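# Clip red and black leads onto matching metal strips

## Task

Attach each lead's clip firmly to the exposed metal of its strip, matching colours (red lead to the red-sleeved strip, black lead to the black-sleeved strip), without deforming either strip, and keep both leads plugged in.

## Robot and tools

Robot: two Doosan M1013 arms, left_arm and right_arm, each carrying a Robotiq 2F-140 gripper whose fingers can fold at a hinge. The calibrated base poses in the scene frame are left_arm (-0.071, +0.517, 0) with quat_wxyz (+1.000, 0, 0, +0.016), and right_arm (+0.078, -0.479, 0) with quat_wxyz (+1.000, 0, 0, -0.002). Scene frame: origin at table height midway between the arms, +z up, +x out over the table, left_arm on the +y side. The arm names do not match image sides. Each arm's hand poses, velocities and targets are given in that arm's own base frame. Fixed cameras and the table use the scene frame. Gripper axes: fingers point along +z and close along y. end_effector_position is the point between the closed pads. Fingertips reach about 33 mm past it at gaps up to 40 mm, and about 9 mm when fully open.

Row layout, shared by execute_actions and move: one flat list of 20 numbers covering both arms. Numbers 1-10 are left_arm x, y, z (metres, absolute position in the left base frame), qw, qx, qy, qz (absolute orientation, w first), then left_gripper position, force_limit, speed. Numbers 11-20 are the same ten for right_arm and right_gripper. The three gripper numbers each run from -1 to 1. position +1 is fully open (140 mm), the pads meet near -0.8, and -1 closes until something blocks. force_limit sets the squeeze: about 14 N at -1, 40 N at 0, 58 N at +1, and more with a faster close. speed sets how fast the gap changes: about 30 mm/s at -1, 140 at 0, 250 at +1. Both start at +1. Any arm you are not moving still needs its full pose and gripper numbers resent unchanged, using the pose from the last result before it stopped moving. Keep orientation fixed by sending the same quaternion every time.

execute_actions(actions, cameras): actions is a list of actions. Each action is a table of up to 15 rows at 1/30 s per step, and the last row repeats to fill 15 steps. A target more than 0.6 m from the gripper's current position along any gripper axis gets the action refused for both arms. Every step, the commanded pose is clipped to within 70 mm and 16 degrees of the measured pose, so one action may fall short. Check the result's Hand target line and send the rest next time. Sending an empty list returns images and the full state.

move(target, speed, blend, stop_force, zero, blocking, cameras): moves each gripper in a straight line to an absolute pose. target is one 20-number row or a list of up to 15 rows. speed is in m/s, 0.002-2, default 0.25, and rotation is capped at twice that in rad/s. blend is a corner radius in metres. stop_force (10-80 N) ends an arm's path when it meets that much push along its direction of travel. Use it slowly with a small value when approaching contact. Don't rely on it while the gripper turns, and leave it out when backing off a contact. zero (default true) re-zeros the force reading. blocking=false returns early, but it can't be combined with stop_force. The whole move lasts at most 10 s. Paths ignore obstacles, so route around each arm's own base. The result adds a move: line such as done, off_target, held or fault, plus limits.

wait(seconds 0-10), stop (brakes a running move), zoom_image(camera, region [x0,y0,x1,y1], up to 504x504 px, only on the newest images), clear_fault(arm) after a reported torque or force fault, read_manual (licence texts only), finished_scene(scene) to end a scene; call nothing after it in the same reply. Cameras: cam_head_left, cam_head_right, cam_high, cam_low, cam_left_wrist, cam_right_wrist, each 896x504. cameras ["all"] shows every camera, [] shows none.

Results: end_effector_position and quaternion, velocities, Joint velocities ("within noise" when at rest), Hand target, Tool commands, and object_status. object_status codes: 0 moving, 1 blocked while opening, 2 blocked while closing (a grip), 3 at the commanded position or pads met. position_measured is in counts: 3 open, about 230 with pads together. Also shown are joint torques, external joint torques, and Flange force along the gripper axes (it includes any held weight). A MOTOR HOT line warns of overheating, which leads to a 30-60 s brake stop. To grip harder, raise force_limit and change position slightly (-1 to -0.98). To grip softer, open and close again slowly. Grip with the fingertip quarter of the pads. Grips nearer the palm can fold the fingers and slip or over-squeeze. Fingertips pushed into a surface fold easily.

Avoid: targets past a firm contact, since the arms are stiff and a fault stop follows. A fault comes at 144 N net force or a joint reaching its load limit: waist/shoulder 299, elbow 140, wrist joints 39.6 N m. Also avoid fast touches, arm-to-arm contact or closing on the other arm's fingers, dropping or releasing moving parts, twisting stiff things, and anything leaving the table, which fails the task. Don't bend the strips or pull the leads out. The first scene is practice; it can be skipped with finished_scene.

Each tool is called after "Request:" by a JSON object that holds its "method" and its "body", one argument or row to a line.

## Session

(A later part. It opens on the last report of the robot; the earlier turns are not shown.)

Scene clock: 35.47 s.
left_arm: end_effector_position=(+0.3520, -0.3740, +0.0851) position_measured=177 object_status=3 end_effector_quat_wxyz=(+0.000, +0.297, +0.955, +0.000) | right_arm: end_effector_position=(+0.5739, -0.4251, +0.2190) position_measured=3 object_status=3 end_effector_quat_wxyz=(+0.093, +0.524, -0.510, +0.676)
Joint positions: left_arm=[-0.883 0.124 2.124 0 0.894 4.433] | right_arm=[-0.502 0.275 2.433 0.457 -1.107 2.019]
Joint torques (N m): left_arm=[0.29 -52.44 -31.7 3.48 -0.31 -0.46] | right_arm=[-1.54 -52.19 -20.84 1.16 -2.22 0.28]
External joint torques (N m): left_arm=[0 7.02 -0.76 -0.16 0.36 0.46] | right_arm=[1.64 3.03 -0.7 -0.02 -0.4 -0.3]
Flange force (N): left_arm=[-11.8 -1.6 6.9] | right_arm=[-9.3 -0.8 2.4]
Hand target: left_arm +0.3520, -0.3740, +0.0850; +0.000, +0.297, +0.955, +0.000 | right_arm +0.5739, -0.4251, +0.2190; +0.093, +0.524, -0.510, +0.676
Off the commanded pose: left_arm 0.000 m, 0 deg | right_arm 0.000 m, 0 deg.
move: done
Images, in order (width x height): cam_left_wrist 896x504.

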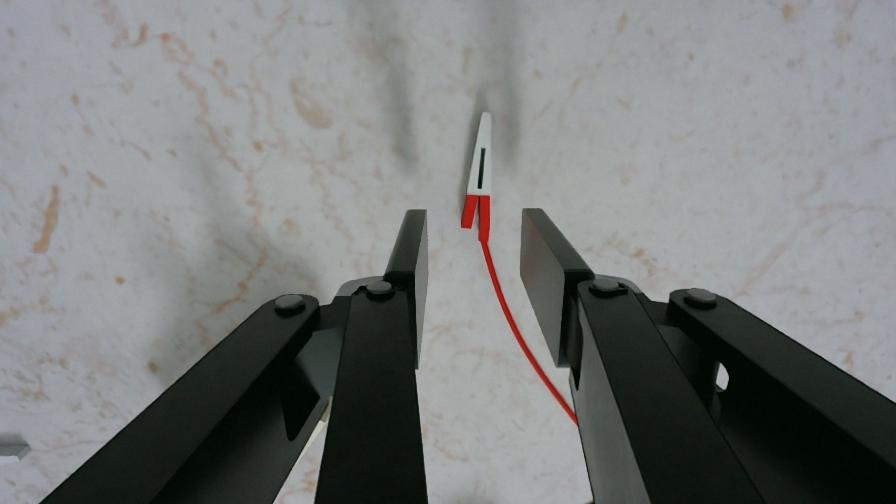

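Request:
{"method": "move", "body": {
  "target": [0.3545, -0.3735, 0.064, 0, 0.2974, 0.9548, 0, -0.38, -1, 0, 0.5739, -0.4251, 0.2190, 0.093, 0.524, -0.510, 0.676, 1, 1, 1],
  "cameras": ["cam_left_wrist", "cam_low"],
  "speed": 0.05
}}

Request:
{"method": "zoom_image", "body": {
  "camera": "cam_left_wrist",
  "region": [380, 100, 560, 340]
}}

Request:
{"method": "zoom_image", "body": {
  "camera": "cam_low",
  "region": [480, 180, 640, 280]
}}

Scene clock: 37.70 s.
left_arm: end_effector_position=(+0.3545, -0.3735, +0.0640) position_measured=177 object_status=3 end_effector_quat_wxyz=(+0.000, +0.297, +0.955, +0.000) | right_arm: end_effector_position=(+0.5739, -0.4251, +0.2190) position_measured=3 object_status=3 end_effector_quat_wxyz=(+0.093, +0.524, -0.510, +0.676)
Joint positions: left_arm=[-0.879 0.152 2.14 0 0.85 4.438] | right_arm=[-0.502 0.275 2.433 0.457 -1.107 2.019]
Joint torques (N m): left_arm=[0.37 -53.34 -30.51 3.39 -0.1 -0.31] | right_arm=[-1.7 -52.1 -20.87 1.14 -2.24 0.3]
External joint torques (N m): left_arm=[-0.29 6.44 -0.84 -0.19 0.14 0.31] | right_arm=[1.82 2.92 -0.66 0 -0.38 -0.33]
Flange force (N): left_arm=[-10.6 -2.2 7.1] | right_arm=[-9.2 -1.3 2.1]
Hand target: left_arm +0.3545, -0.3735, +0.0640; +0.000, +0.297, +0.955, +0.000 | right_arm +0.5739, -0.4251, +0.2190; +0.093, +0.524, -0.510, +0.676
Off the commanded pose: left_arm 0.000 m, 0 deg | right_arm 0.000 m, 0 deg.
move: done
Images, in order (width x height): cam_low 896x504, cam_left_wrist 896x504.

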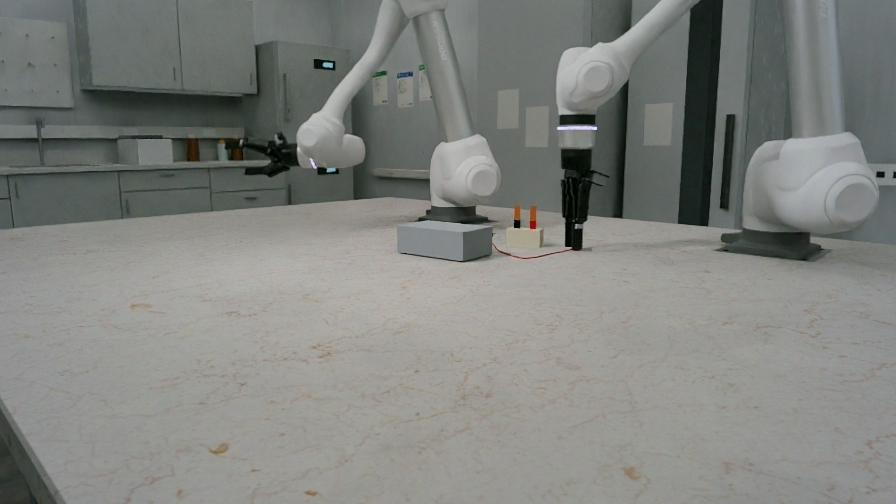

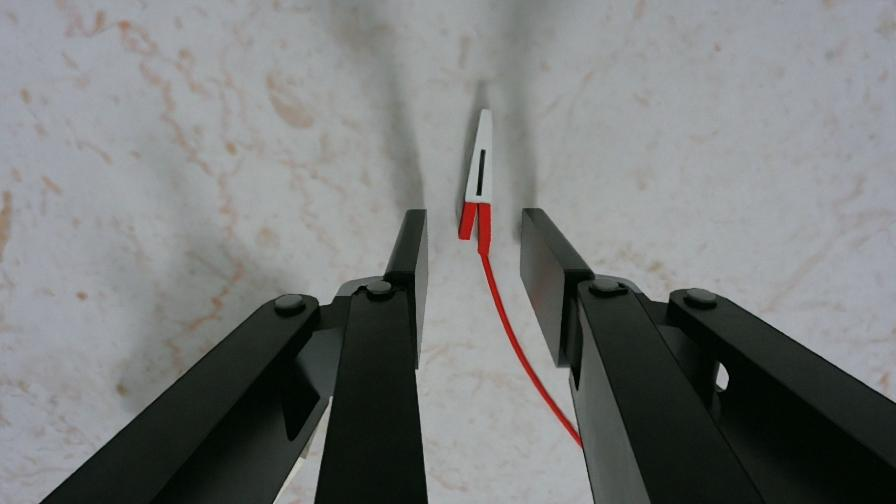

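Scaled by 2.100 from the camera's 896x504 image, which has a finer 1280x720 frame.

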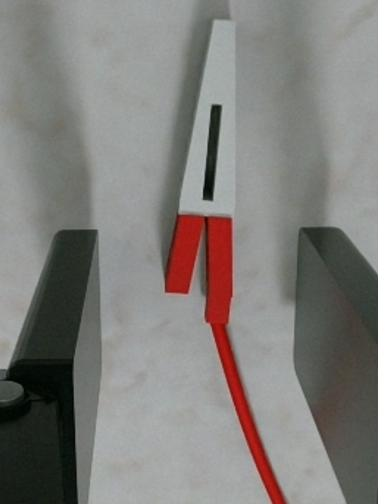

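Scaled by 3.150 from the camera's 896x504 image, which has a finer 1280x720 frame.

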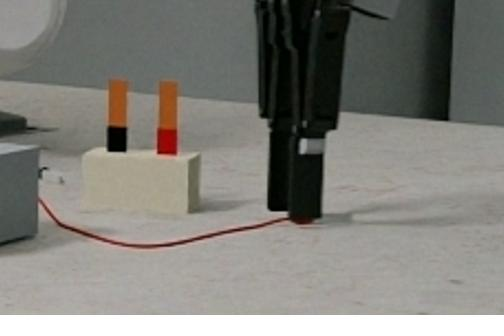

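Request:
{"method": "move", "body": {
  "target": [0.3545, -0.3735, 0.0595, 0, 0.2974, 0.9548, 0, -0.38, -1, 0, 0.5739, -0.4251, 0.2190, 0.093, 0.524, -0.510, 0.676, 1, 1, 1],
  "speed": 0.03
}}

Request:
{"method": "move", "body": {
  "target": [0.3545, -0.3735, 0.0595, 0, 0.2974, 0.9548, 0, -1, -1, -1, 0.5739, -0.4251, 0.2190, 0.093, 0.524, -0.510, 0.676, 1, 1, 1],
  "cameras": ["cam_left_wrist", "cam_low"]
}}

Request:
{"method": "zoom_image", "body": {
  "camera": "cam_left_wrist",
  "region": [380, 80, 560, 340]
}}

Scene clock: 38.77 s.
left_arm: end_effector_position=(+0.3545, -0.3735, +0.0595) position_measured=177 object_status=3 end_effector_quat_wxyz=(+0.000, +0.297, +0.955, +0.000) | right_arm: end_effector_position=(+0.5739, -0.4251, +0.2190) position_measured=3 object_status=3 end_effector_quat_wxyz=(+0.093, +0.524, -0.510, +0.676)
Joint positions: left_arm=[-0.879 0.157 2.143 0 0.841 4.438] | right_arm=[-0.502 0.275 2.433 0.457 -1.107 2.019]
Joint torques (N m): left_arm=[1.17 -52.84 -30.75 3.34 0.01 -0.4] | right_arm=[-1.5 -52.18 -20.78 1.11 -2.21 0.31]
External joint torques (N m): left_arm=[-1.01 5.25 -0.4 -0.16 0.03 0.4] | right_arm=[1.71 2.96 -0.74 0.01 -0.41 -0.34]
Flange force (N): left_arm=[-7.8 -2.8 6.3] | right_arm=[-9.3 -1.2 2.3]
Hand target: left_arm +0.3545, -0.3735, +0.0595; +0.000, +0.297, +0.955, +0.000 | right_arm +0.5739, -0.4251, +0.2190; +0.093, +0.524, -0.510, +0.676
Off the commanded pose: left_arm 0.000 m, 0 deg | right_arm 0.000 m, 0 deg.
move: done

Scene clock: 39.97 s.
left_arm: end_effector_position=(+0.3545, -0.3735, +0.0595) position_measured=219 object_status=2 end_effector_quat_wxyz=(+0.000, +0.297, +0.955, +0.000) | right_arm: end_effector_position=(+0.5739, -0.4251, +0.2190) position_measured=3 object_status=3 end_effector_quat_wxyz=(+0.093, +0.524, -0.510, +0.676)
Joint positions: left_arm=[-0.879 0.158 2.143 0 0.841 4.438] | right_arm=[-0.502 0.275 2.433 0.457 -1.107 2.019]
Joint torques (N m): left_arm=[0.92 -50.47 -28.52 3.3 -0.14 -0.4] | right_arm=[-1.76 -52.3 -20.86 1.12 -2.24 0.35]
External joint torques (N m): left_arm=[-0.74 3.16 -2.57 -0.12 0.18 0.4] | right_arm=[1.86 3.15 -0.67 0.01 -0.39 -0.38]
Flange force (N): left_arm=[-8.7 -2.5 1.6] | right_arm=[-9.8 -1.3 2.3]
Hand target: left_arm +0.3545, -0.3735, +0.0595; +0.000, +0.297, +0.955, +0.000 | right_arm +0.5739, -0.4251, +0.2190; +0.093, +0.524, -0.510, +0.676
Off the commanded pose: left_arm 0.000 m, 0 deg | right_arm 0.000 m, 0 deg.
move: done
Images, in order (width x height): cam_low 896x504, cam_left_wrist 896x504.

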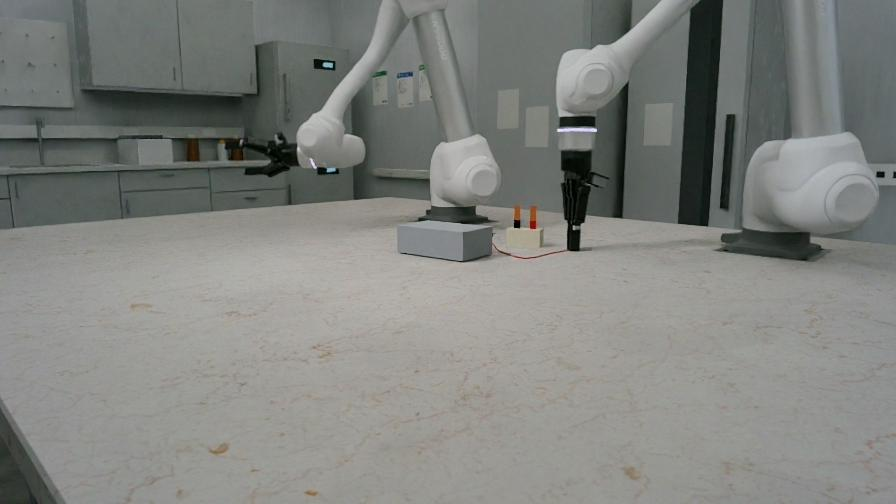

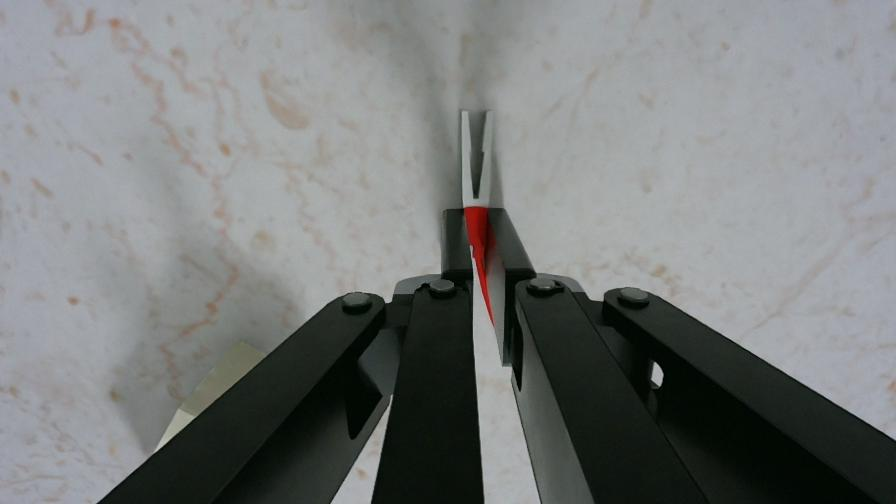

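Scaled by 1.938 from the camera's 896x504 image, which has a finer 1280x720 frame.

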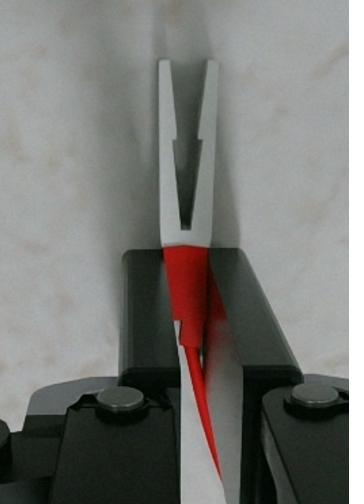

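Request:
{"method": "move", "body": {
  "target": [
    [0.3545, -0.3735, 0.15, 0, 0.2974, 0.9548, 0, -1, -1, -1, 0.5739, -0.4251, 0.2190, 0.093, 0.524, -0.510, 0.676, 1, 1, 1],
    [0.327, -0.398, 0.20, 0, -0.8261, 0.5635, 0, -1, -1, -1, 0.5739, -0.4251, 0.2190, 0.093, 0.524, -0.510, 0.676, 1, 1, 1]
  ],
  "blend": [0.03, 0],
  "speed": [0.1, 0.3],
  "cameras": ["cam_left_wrist", "cam_low", "cam_head_left"]
}}

Request:
{"method": "zoom_image", "body": {
  "camera": "cam_left_wrist",
  "region": [320, 0, 600, 280]
}}

Scene clock: 49.63 s.
left_arm: end_effector_position=(+0.3270, -0.3980, +0.2000) position_measured=219 object_status=2 end_effector_quat_wxyz=(+0.000, +0.826, -0.564, +0.000) | right_arm: end_effector_position=(+0.5739, -0.4251, +0.2190) position_measured=3 object_status=3 end_effector_quat_wxyz=(+0.093, +0.524, -0.510, +0.676)
Joint positions: left_arm=[-0.95 0.015 2 0 1.127 1.818] | right_arm=[-0.502 0.275 2.433 0.457 -1.107 2.019]
Joint torques (N m): left_arm=[1.06 -45.02 -36.9 4.08 -0.1 -0.3] | right_arm=[-1.87 -52.08 -20.82 1.13 -2.23 0.33]
External joint torques (N m): left_arm=[-0.93 5.73 -0.85 -0.23 0.05 0.3] | right_arm=[2.02 2.92 -0.71 0 -0.39 -0.36]
Flange force (N): left_arm=[10.4 -2.1 3.2] | right_arm=[-9.5 -1.8 2.0]
Hand target: left_arm +0.3270, -0.3980, +0.2000; +0.000, +0.826, -0.564, +0.000 | right_arm +0.5739, -0.4251, +0.2190; +0.093, +0.524, -0.510, +0.676
Off the commanded pose: left_arm 0.000 m, 0 deg | right_arm 0.000 m, 0 deg.
move: done
Images, in order (width x height): cam_head_left 896x504, cam_low 896x504, cam_left_wrist 896x504.

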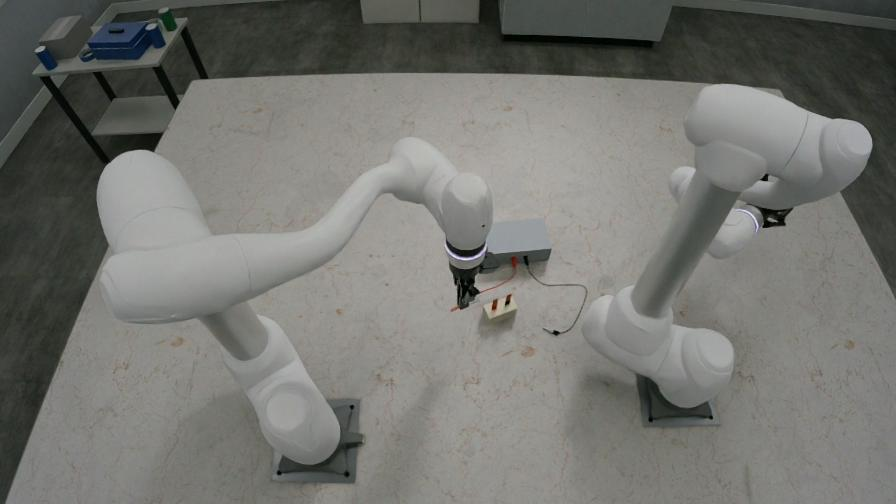

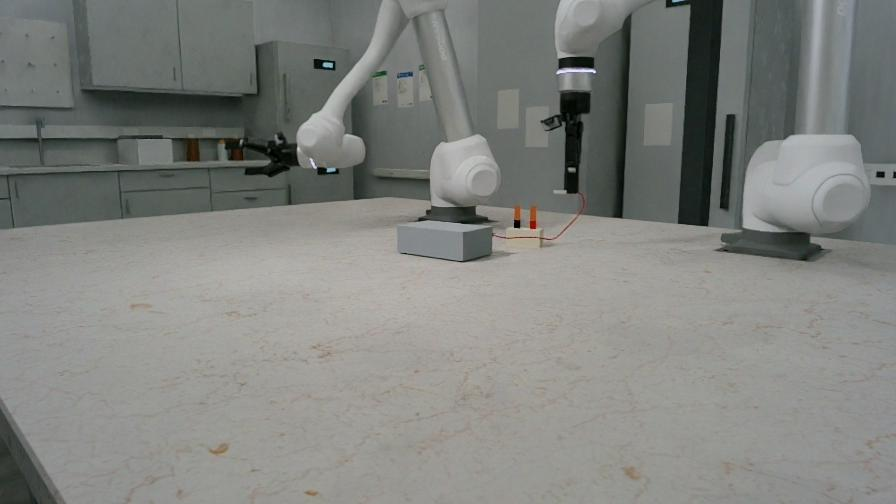

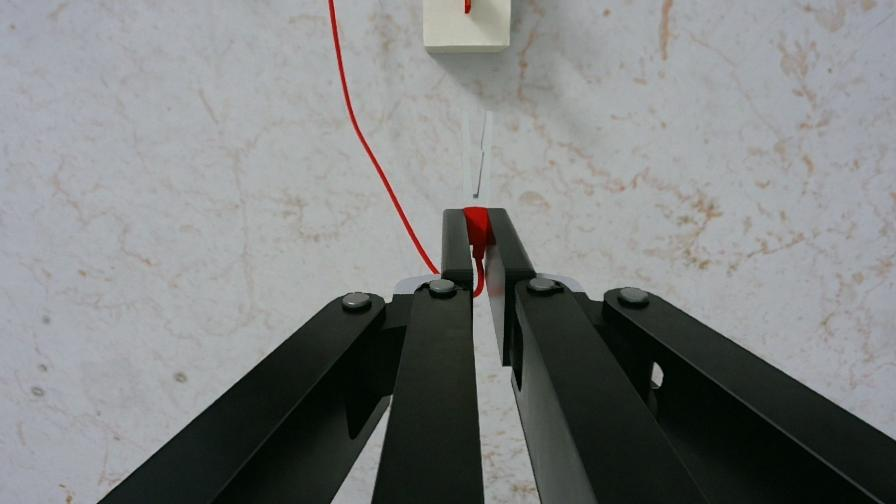

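Scaled by 1.800 from the camera's 896x504 image, which has a finer 1280x720 frame.

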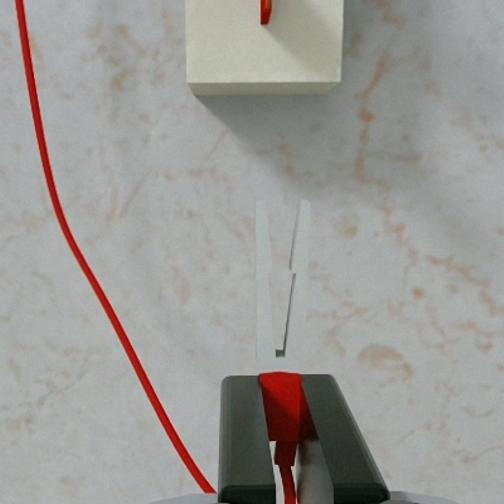

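Request:
{"method": "move", "body": {
  "target": [0.3361, -0.4213, 0.17, 0, -0.8261, 0.5635, 0, -1, -1, -1, 0.5739, -0.4251, 0.2190, 0.093, 0.524, -0.510, 0.676, 1, 1, 1],
  "speed": 0.1,
  "cameras": ["cam_left_wrist", "cam_low", "cam_high"]
}}

Request:
{"method": "zoom_image", "body": {
  "camera": "cam_left_wrist",
  "region": [380, 0, 560, 220]
}}

Request:
{"method": "zoom_image", "body": {
  "camera": "cam_low",
  "region": [480, 160, 640, 260]
}}

Request:
{"method": "zoom_image", "body": {
  "camera": "cam_high",
  "region": [500, 90, 640, 220]
}}

Scene clock: 52.00 s.
left_arm: end_effector_position=(+0.3361, -0.4213, +0.1700) position_measured=219 object_status=2 end_effector_quat_wxyz=(+0.000, +0.826, -0.564, +0.000) | right_arm: end_effector_position=(+0.5739, -0.4251, +0.2190) position_measured=3 object_status=3 end_effector_quat_wxyz=(+0.093, +0.524, -0.510, +0.676)
Joint positions: left_arm=[-0.961 0.076 1.995 0 1.071 1.807] | right_arm=[-0.502 0.275 2.433 0.457 -1.107 2.019]
Joint torques (N m): left_arm=[0.67 -51.01 -36.03 4.03 -0.15 -0.35] | right_arm=[-1.64 -52.15 -20.75 1.13 -2.21 0.26]
External joint torques (N m): left_arm=[-0.53 6.32 -0.66 -0.29 0.11 0.35] | right_arm=[1.79 3.02 -0.77 0 -0.41 -0.29]
Flange force (N): left_arm=[10.6 -2.9 4.4] | right_arm=[-9.5 -1.2 2.4]
Hand target: left_arm +0.3361, -0.4213, +0.1700; +0.000, +0.826, -0.564, +0.000 | right_arm +0.5739, -0.4251, +0.2190; +0.093, +0.524, -0.510, +0.676
Off the commanded pose: left_arm 0.000 m, 0 deg | right_arm 0.000 m, 0 deg.
move: done
Images, in order (width x height): cam_high 896x504, cam_low 896x504, cam_left_wrist 896x504.

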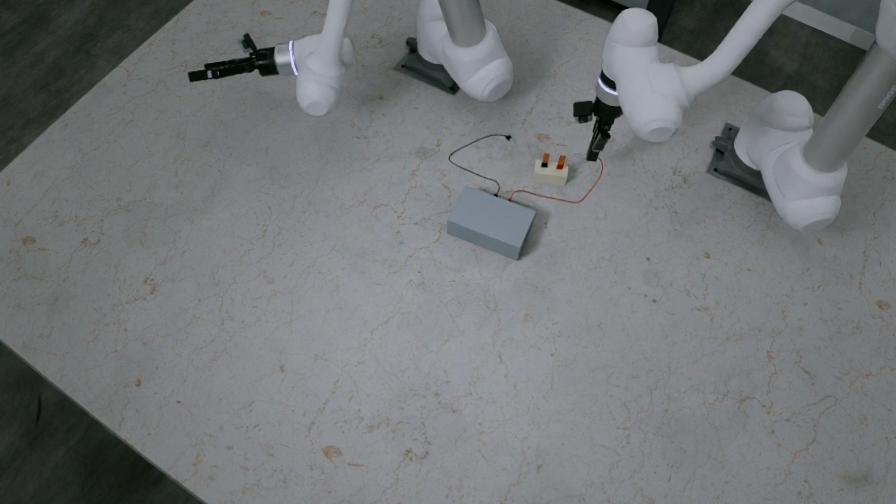

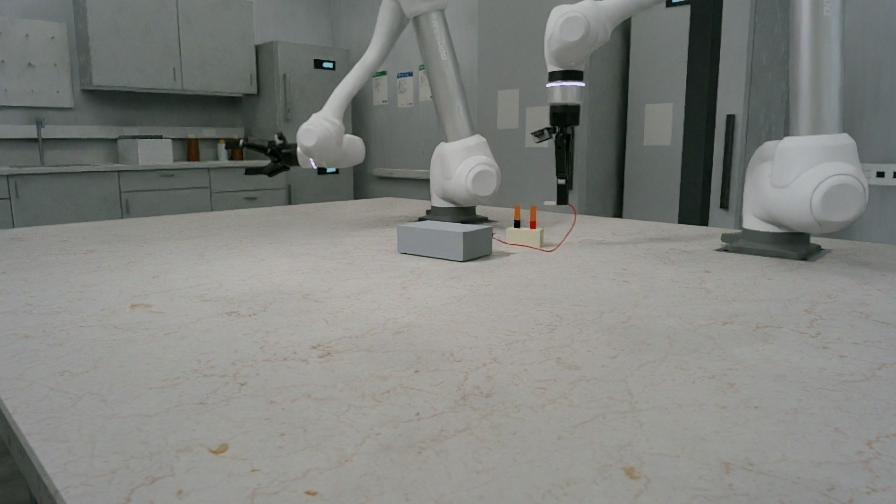

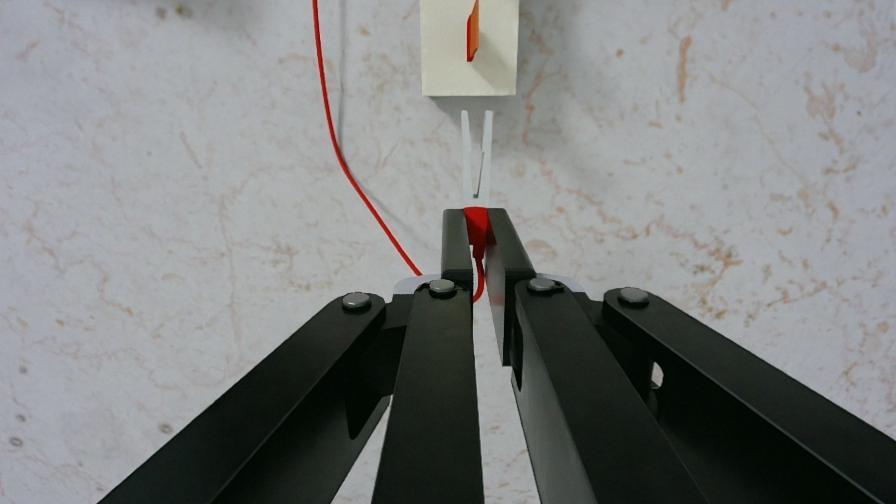

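Scaled by 2.291 from the camera's 896x504 image, which has a finer 1280x720 frame.

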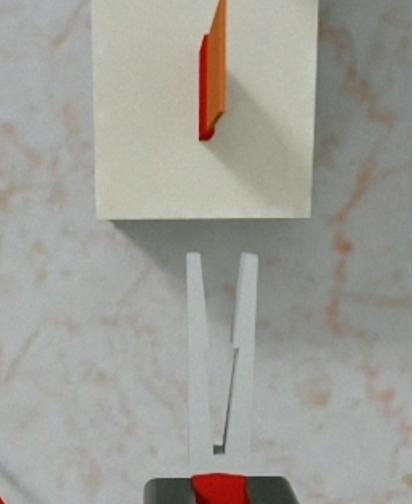

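Scaled by 3.150 from the camera's 896x504 image, which has a finer 1280x720 frame.

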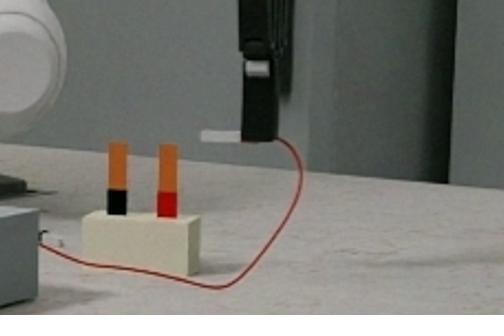

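Scaled by 3.600 from the camera's 896x504 image, which has a finer 1280x720 frame.

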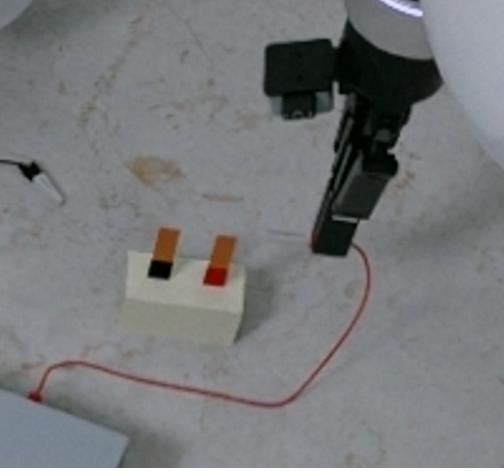

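Request:
{"method": "move", "body": {
  "target": [0.3361, -0.4213, 0.146, 0, -0.8261, 0.5635, 0, -1, -1, -1, 0.5739, -0.4251, 0.2190, 0.093, 0.524, -0.510, 0.676, 1, 1, 1],
  "speed": 0.05,
  "cameras": ["cam_left_wrist", "cam_low", "cam_high", "cam_head_left", "cam_head_right"]
}}

Request:
{"method": "zoom_image", "body": {
  "camera": "cam_left_wrist",
  "region": [400, 0, 540, 220]
}}

Request:
{"method": "zoom_image", "body": {
  "camera": "cam_low",
  "region": [490, 180, 590, 260]
}}

Request:
{"method": "zoom_image", "body": {
  "camera": "cam_high",
  "region": [520, 120, 620, 200]
}}

Request:
{"method": "zoom_image", "body": {
  "camera": "cam_head_right",
  "region": [400, 250, 540, 350]
}}

Scene clock: 54.60 s.
left_arm: end_effector_position=(+0.3361, -0.4213, +0.1460) position_measured=219 object_status=2 end_effector_quat_wxyz=(+0.000, +0.826, -0.564, +0.000) | right_arm: end_effector_position=(+0.5739, -0.4251, +0.2190) position_measured=3 object_status=3 end_effector_quat_wxyz=(+0.093, +0.524, -0.510, +0.676)
Joint positions: left_arm=[-0.961 0.098 2.02 0 1.023 1.807] | right_arm=[-0.502 0.275 2.433 0.457 -1.107 2.019]
Joint torques (N m): left_arm=[0.68 -52.6 -34.8 3.79 -0.18 -0.45] | right_arm=[-1.62 -51.99 -20.88 1.14 -2.24 0.3]
External joint torques (N m): left_arm=[-0.51 6.7 -0.94 -0.15 0.12 0.45] | right_arm=[1.79 2.79 -0.65 -0.01 -0.38 -0.33]
Flange force (N): left_arm=[11.4 -3.4 5.0] | right_arm=[-8.9 -1.4 2.0]
Hand target: left_arm +0.3361, -0.4213, +0.1460; +0.000, +0.826, -0.564, +0.000 | right_arm +0.5739, -0.4251, +0.2190; +0.093, +0.524, -0.510, +0.676
Off the commanded pose: left_arm 0.000 m, 0 deg | right_arm 0.000 m, 0 deg.
move: done
Images, in order (width x height): cam_head_left 896x504, cam_head_right 896x504, cam_high 896x504, cam_low 896x504, cam_left_wrist 896x504.

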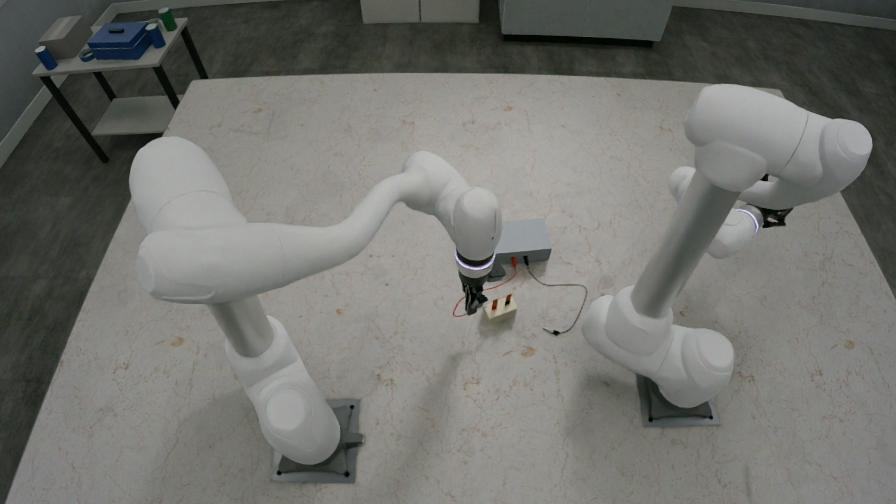

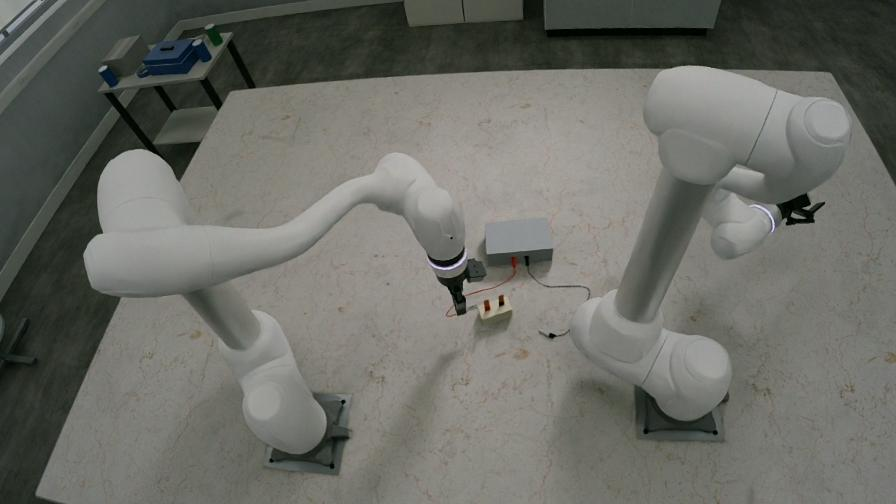

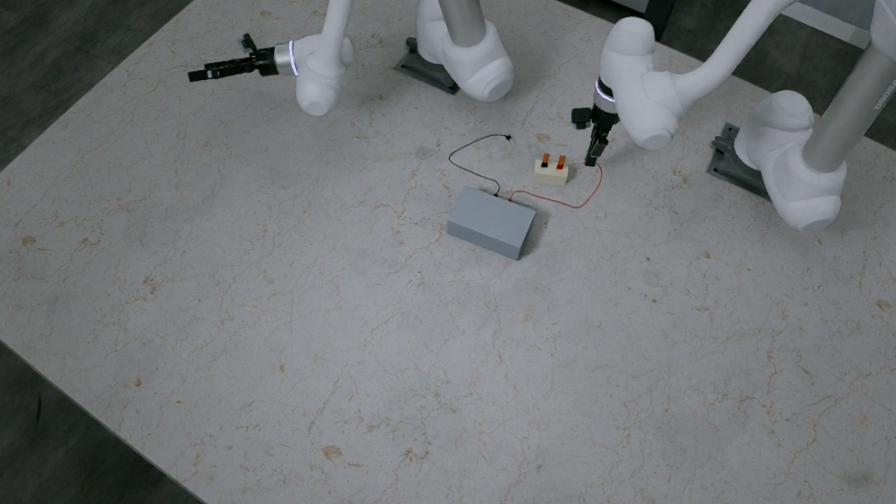

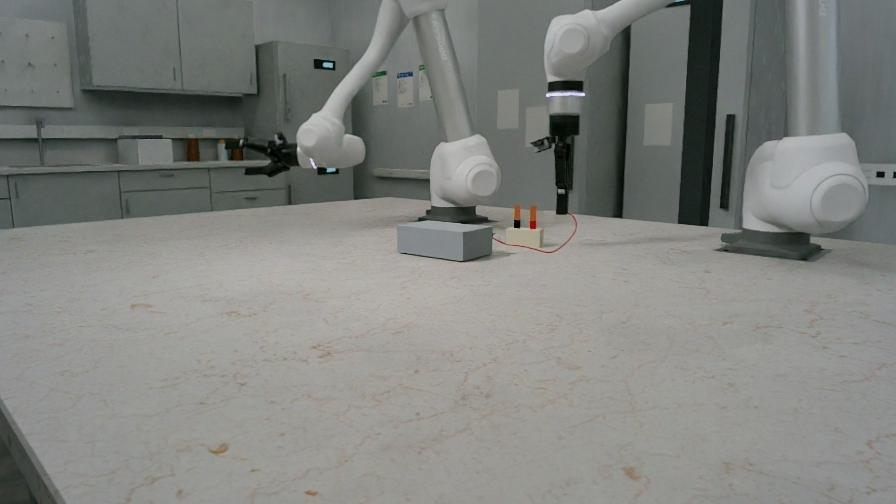

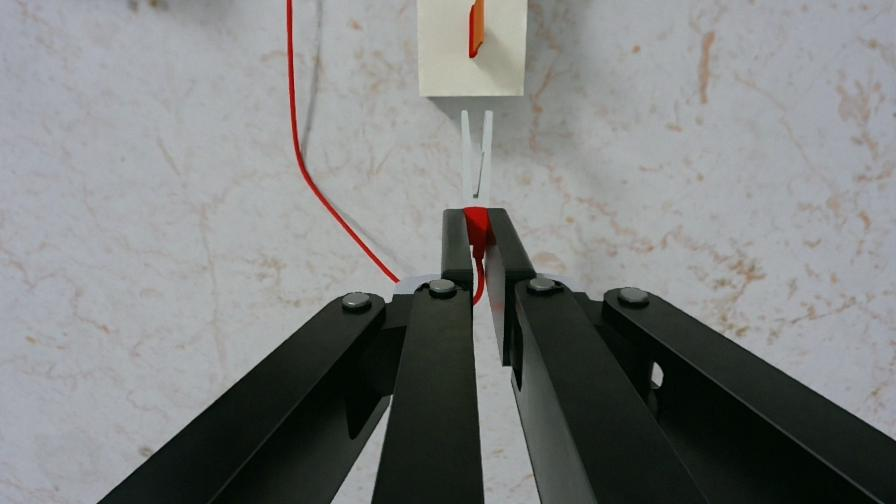

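Scaled by 2.291 from the camera's 896x504 image, which has a finer 1280x720 frame.

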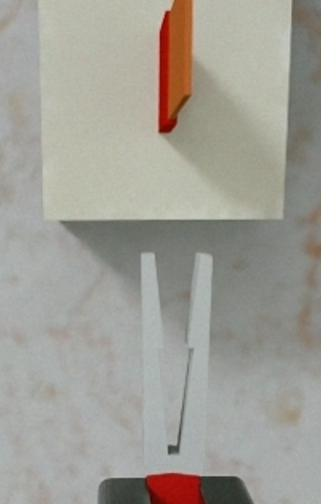

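Scaled by 5.040 from the camera's 896x504 image, which has a finer 1280x720 frame.

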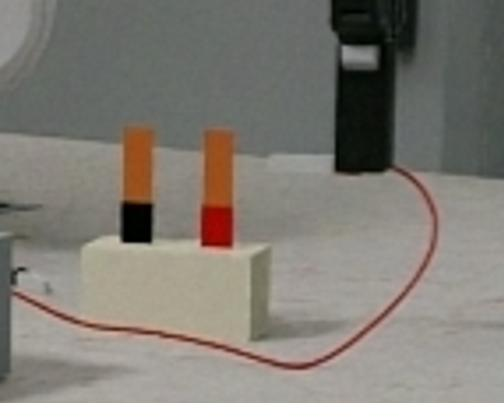

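Scaled by 5.040 from the camera's 896x504 image, which has a finer 1280x720 frame.

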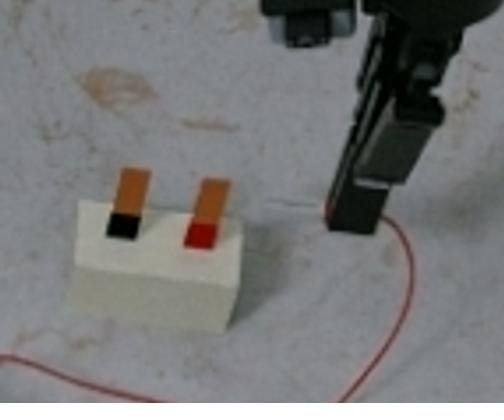

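Scaled by 3.600 from the camera's 896x504 image, which has a finer 1280x720 frame.

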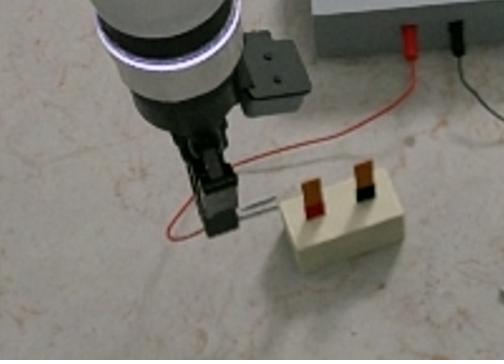

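Request:
{"method": "zoom_image", "body": {
  "camera": "cam_left_wrist",
  "region": [440, 0, 510, 130]
}}

Scaled by 3.877 from the camera's 896x504 image, which has a finer 1280x720 frame.

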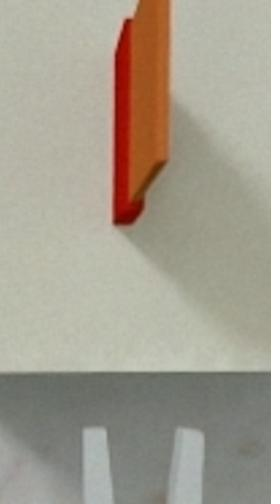

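Request:
{"method": "move", "body": {
  "target": [
    [0.3350, -0.4217, 0.1455, 0, -0.8261, 0.5635, 0, -1, -1, -1, 0.5739, -0.4251, 0.2190, 0.093, 0.524, -0.510, 0.676, 1, 1, 1],
    [0.3423, -0.4403, 0.1455, 0, -0.8261, 0.5635, 0, -1, -1, -1, 0.5739, -0.4251, 0.2190, 0.093, 0.524, -0.510, 0.676, 1, 1, 1]
  ],
  "blend": [0.001, 0],
  "speed": 0.04,
  "cameras": ["cam_left_wrist", "cam_low", "cam_high", "cam_head_right"]
}}

Request:
{"method": "zoom_image", "body": {
  "camera": "cam_left_wrist",
  "region": [430, 60, 530, 220]
}}

Request:
{"method": "zoom_image", "body": {
  "camera": "cam_low",
  "region": [500, 190, 580, 260]
}}

Request:
{"method": "zoom_image", "body": {
  "camera": "cam_high",
  "region": [520, 120, 620, 200]
}}

Request:
{"method": "zoom_image", "body": {
  "camera": "cam_head_right",
  "region": [430, 270, 530, 340]
}}

Scene clock: 57.87 s.
left_arm: end_effector_position=(+0.3423, -0.4403, +0.1455) position_measured=219 object_status=2 end_effector_quat_wxyz=(+0.000, +0.826, -0.564, +0.000) | right_arm: end_effector_position=(+0.5739, -0.4251, +0.2190) position_measured=3 object_status=3 end_effector_quat_wxyz=(+0.093, +0.524, -0.510, +0.676)
Joint positions: left_arm=[-0.972 0.127 1.988 0 1.026 1.796] | right_arm=[-0.502 0.275 2.433 0.457 -1.107 2.019]
Joint torques (N m): left_arm=[0.79 -55.22 -35.51 3.91 -0.14 -0.38] | right_arm=[-1.59 -52.2 -20.75 1.17 -2.23 0.3]
External joint torques (N m): left_arm=[-0.48 6.32 -0.21 -0.27 0.09 0.38] | right_arm=[1.6 3.09 -0.8 -0.01 -0.39 -0.33]
Flange force (N): left_arm=[9.6 -2.6 5.4] | right_arm=[-9.3 -0.9 2.7]
Hand target: left_arm +0.3423, -0.4403, +0.1455; +0.000, +0.826, -0.564, +0.000 | right_arm +0.5739, -0.4251, +0.2190; +0.093, +0.524, -0.510, +0.676
Off the commanded pose: left_arm 0.000 m, 0 deg | right_arm 0.000 m, 0 deg.
move: done; blend cut to 0.0006 m at target 1
Images, in order (width x height): cam_head_right 896x504, cam_high 896x504, cam_low 896x504, cam_left_wrist 896x504.

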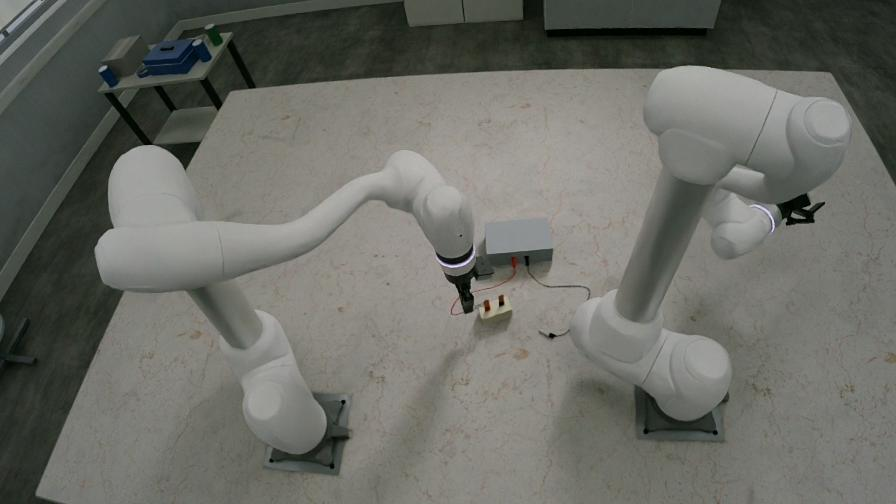

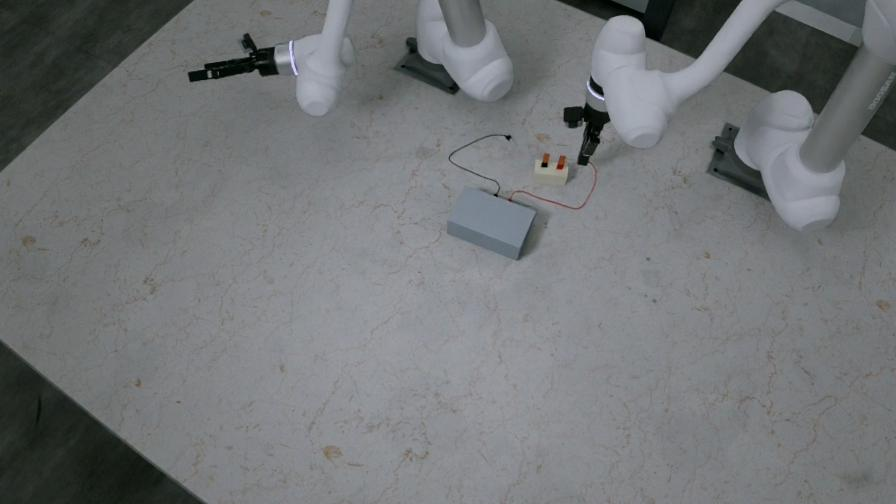

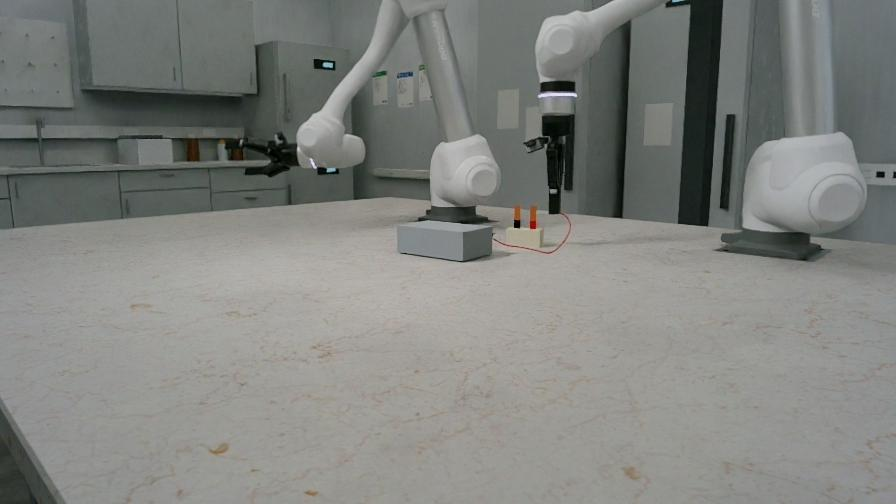

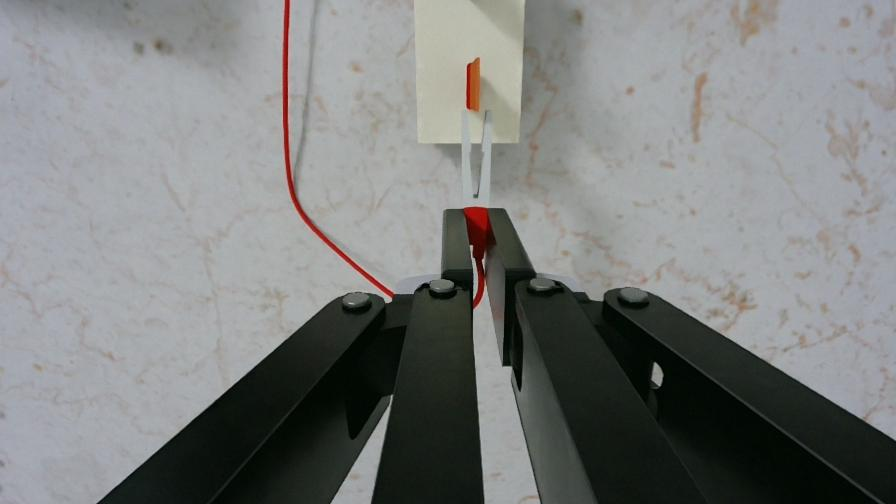

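Scaled by 3.150 from the camera's 896x504 image, which has a finer 1280x720 frame.

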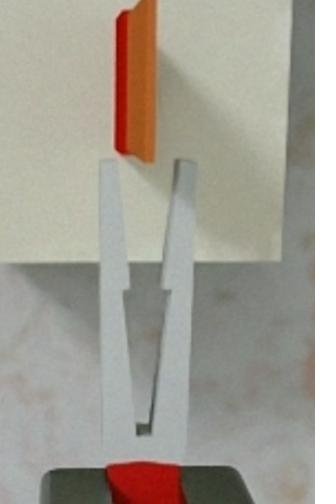

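Scaled by 6.300 from the camera's 896x504 image, which has a finer 1280x720 frame.

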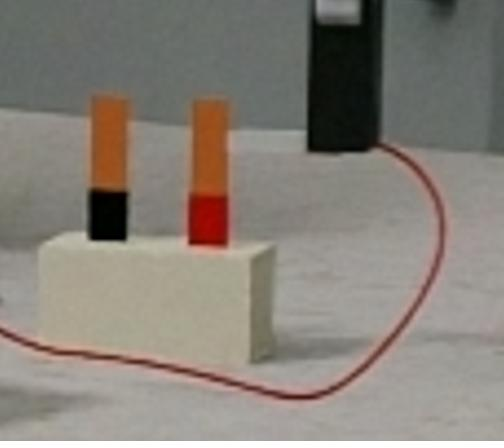

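Scaled by 5.040 from the camera's 896x504 image, which has a finer 1280x720 frame.

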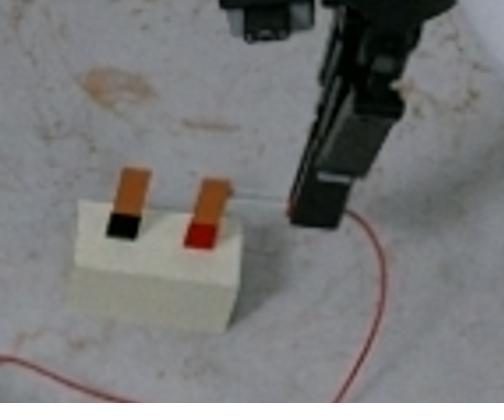

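Scaled by 5.040 from the camera's 896x504 image, which has a finer 1280x720 frame.

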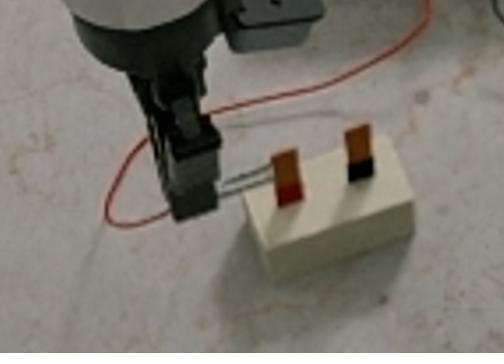

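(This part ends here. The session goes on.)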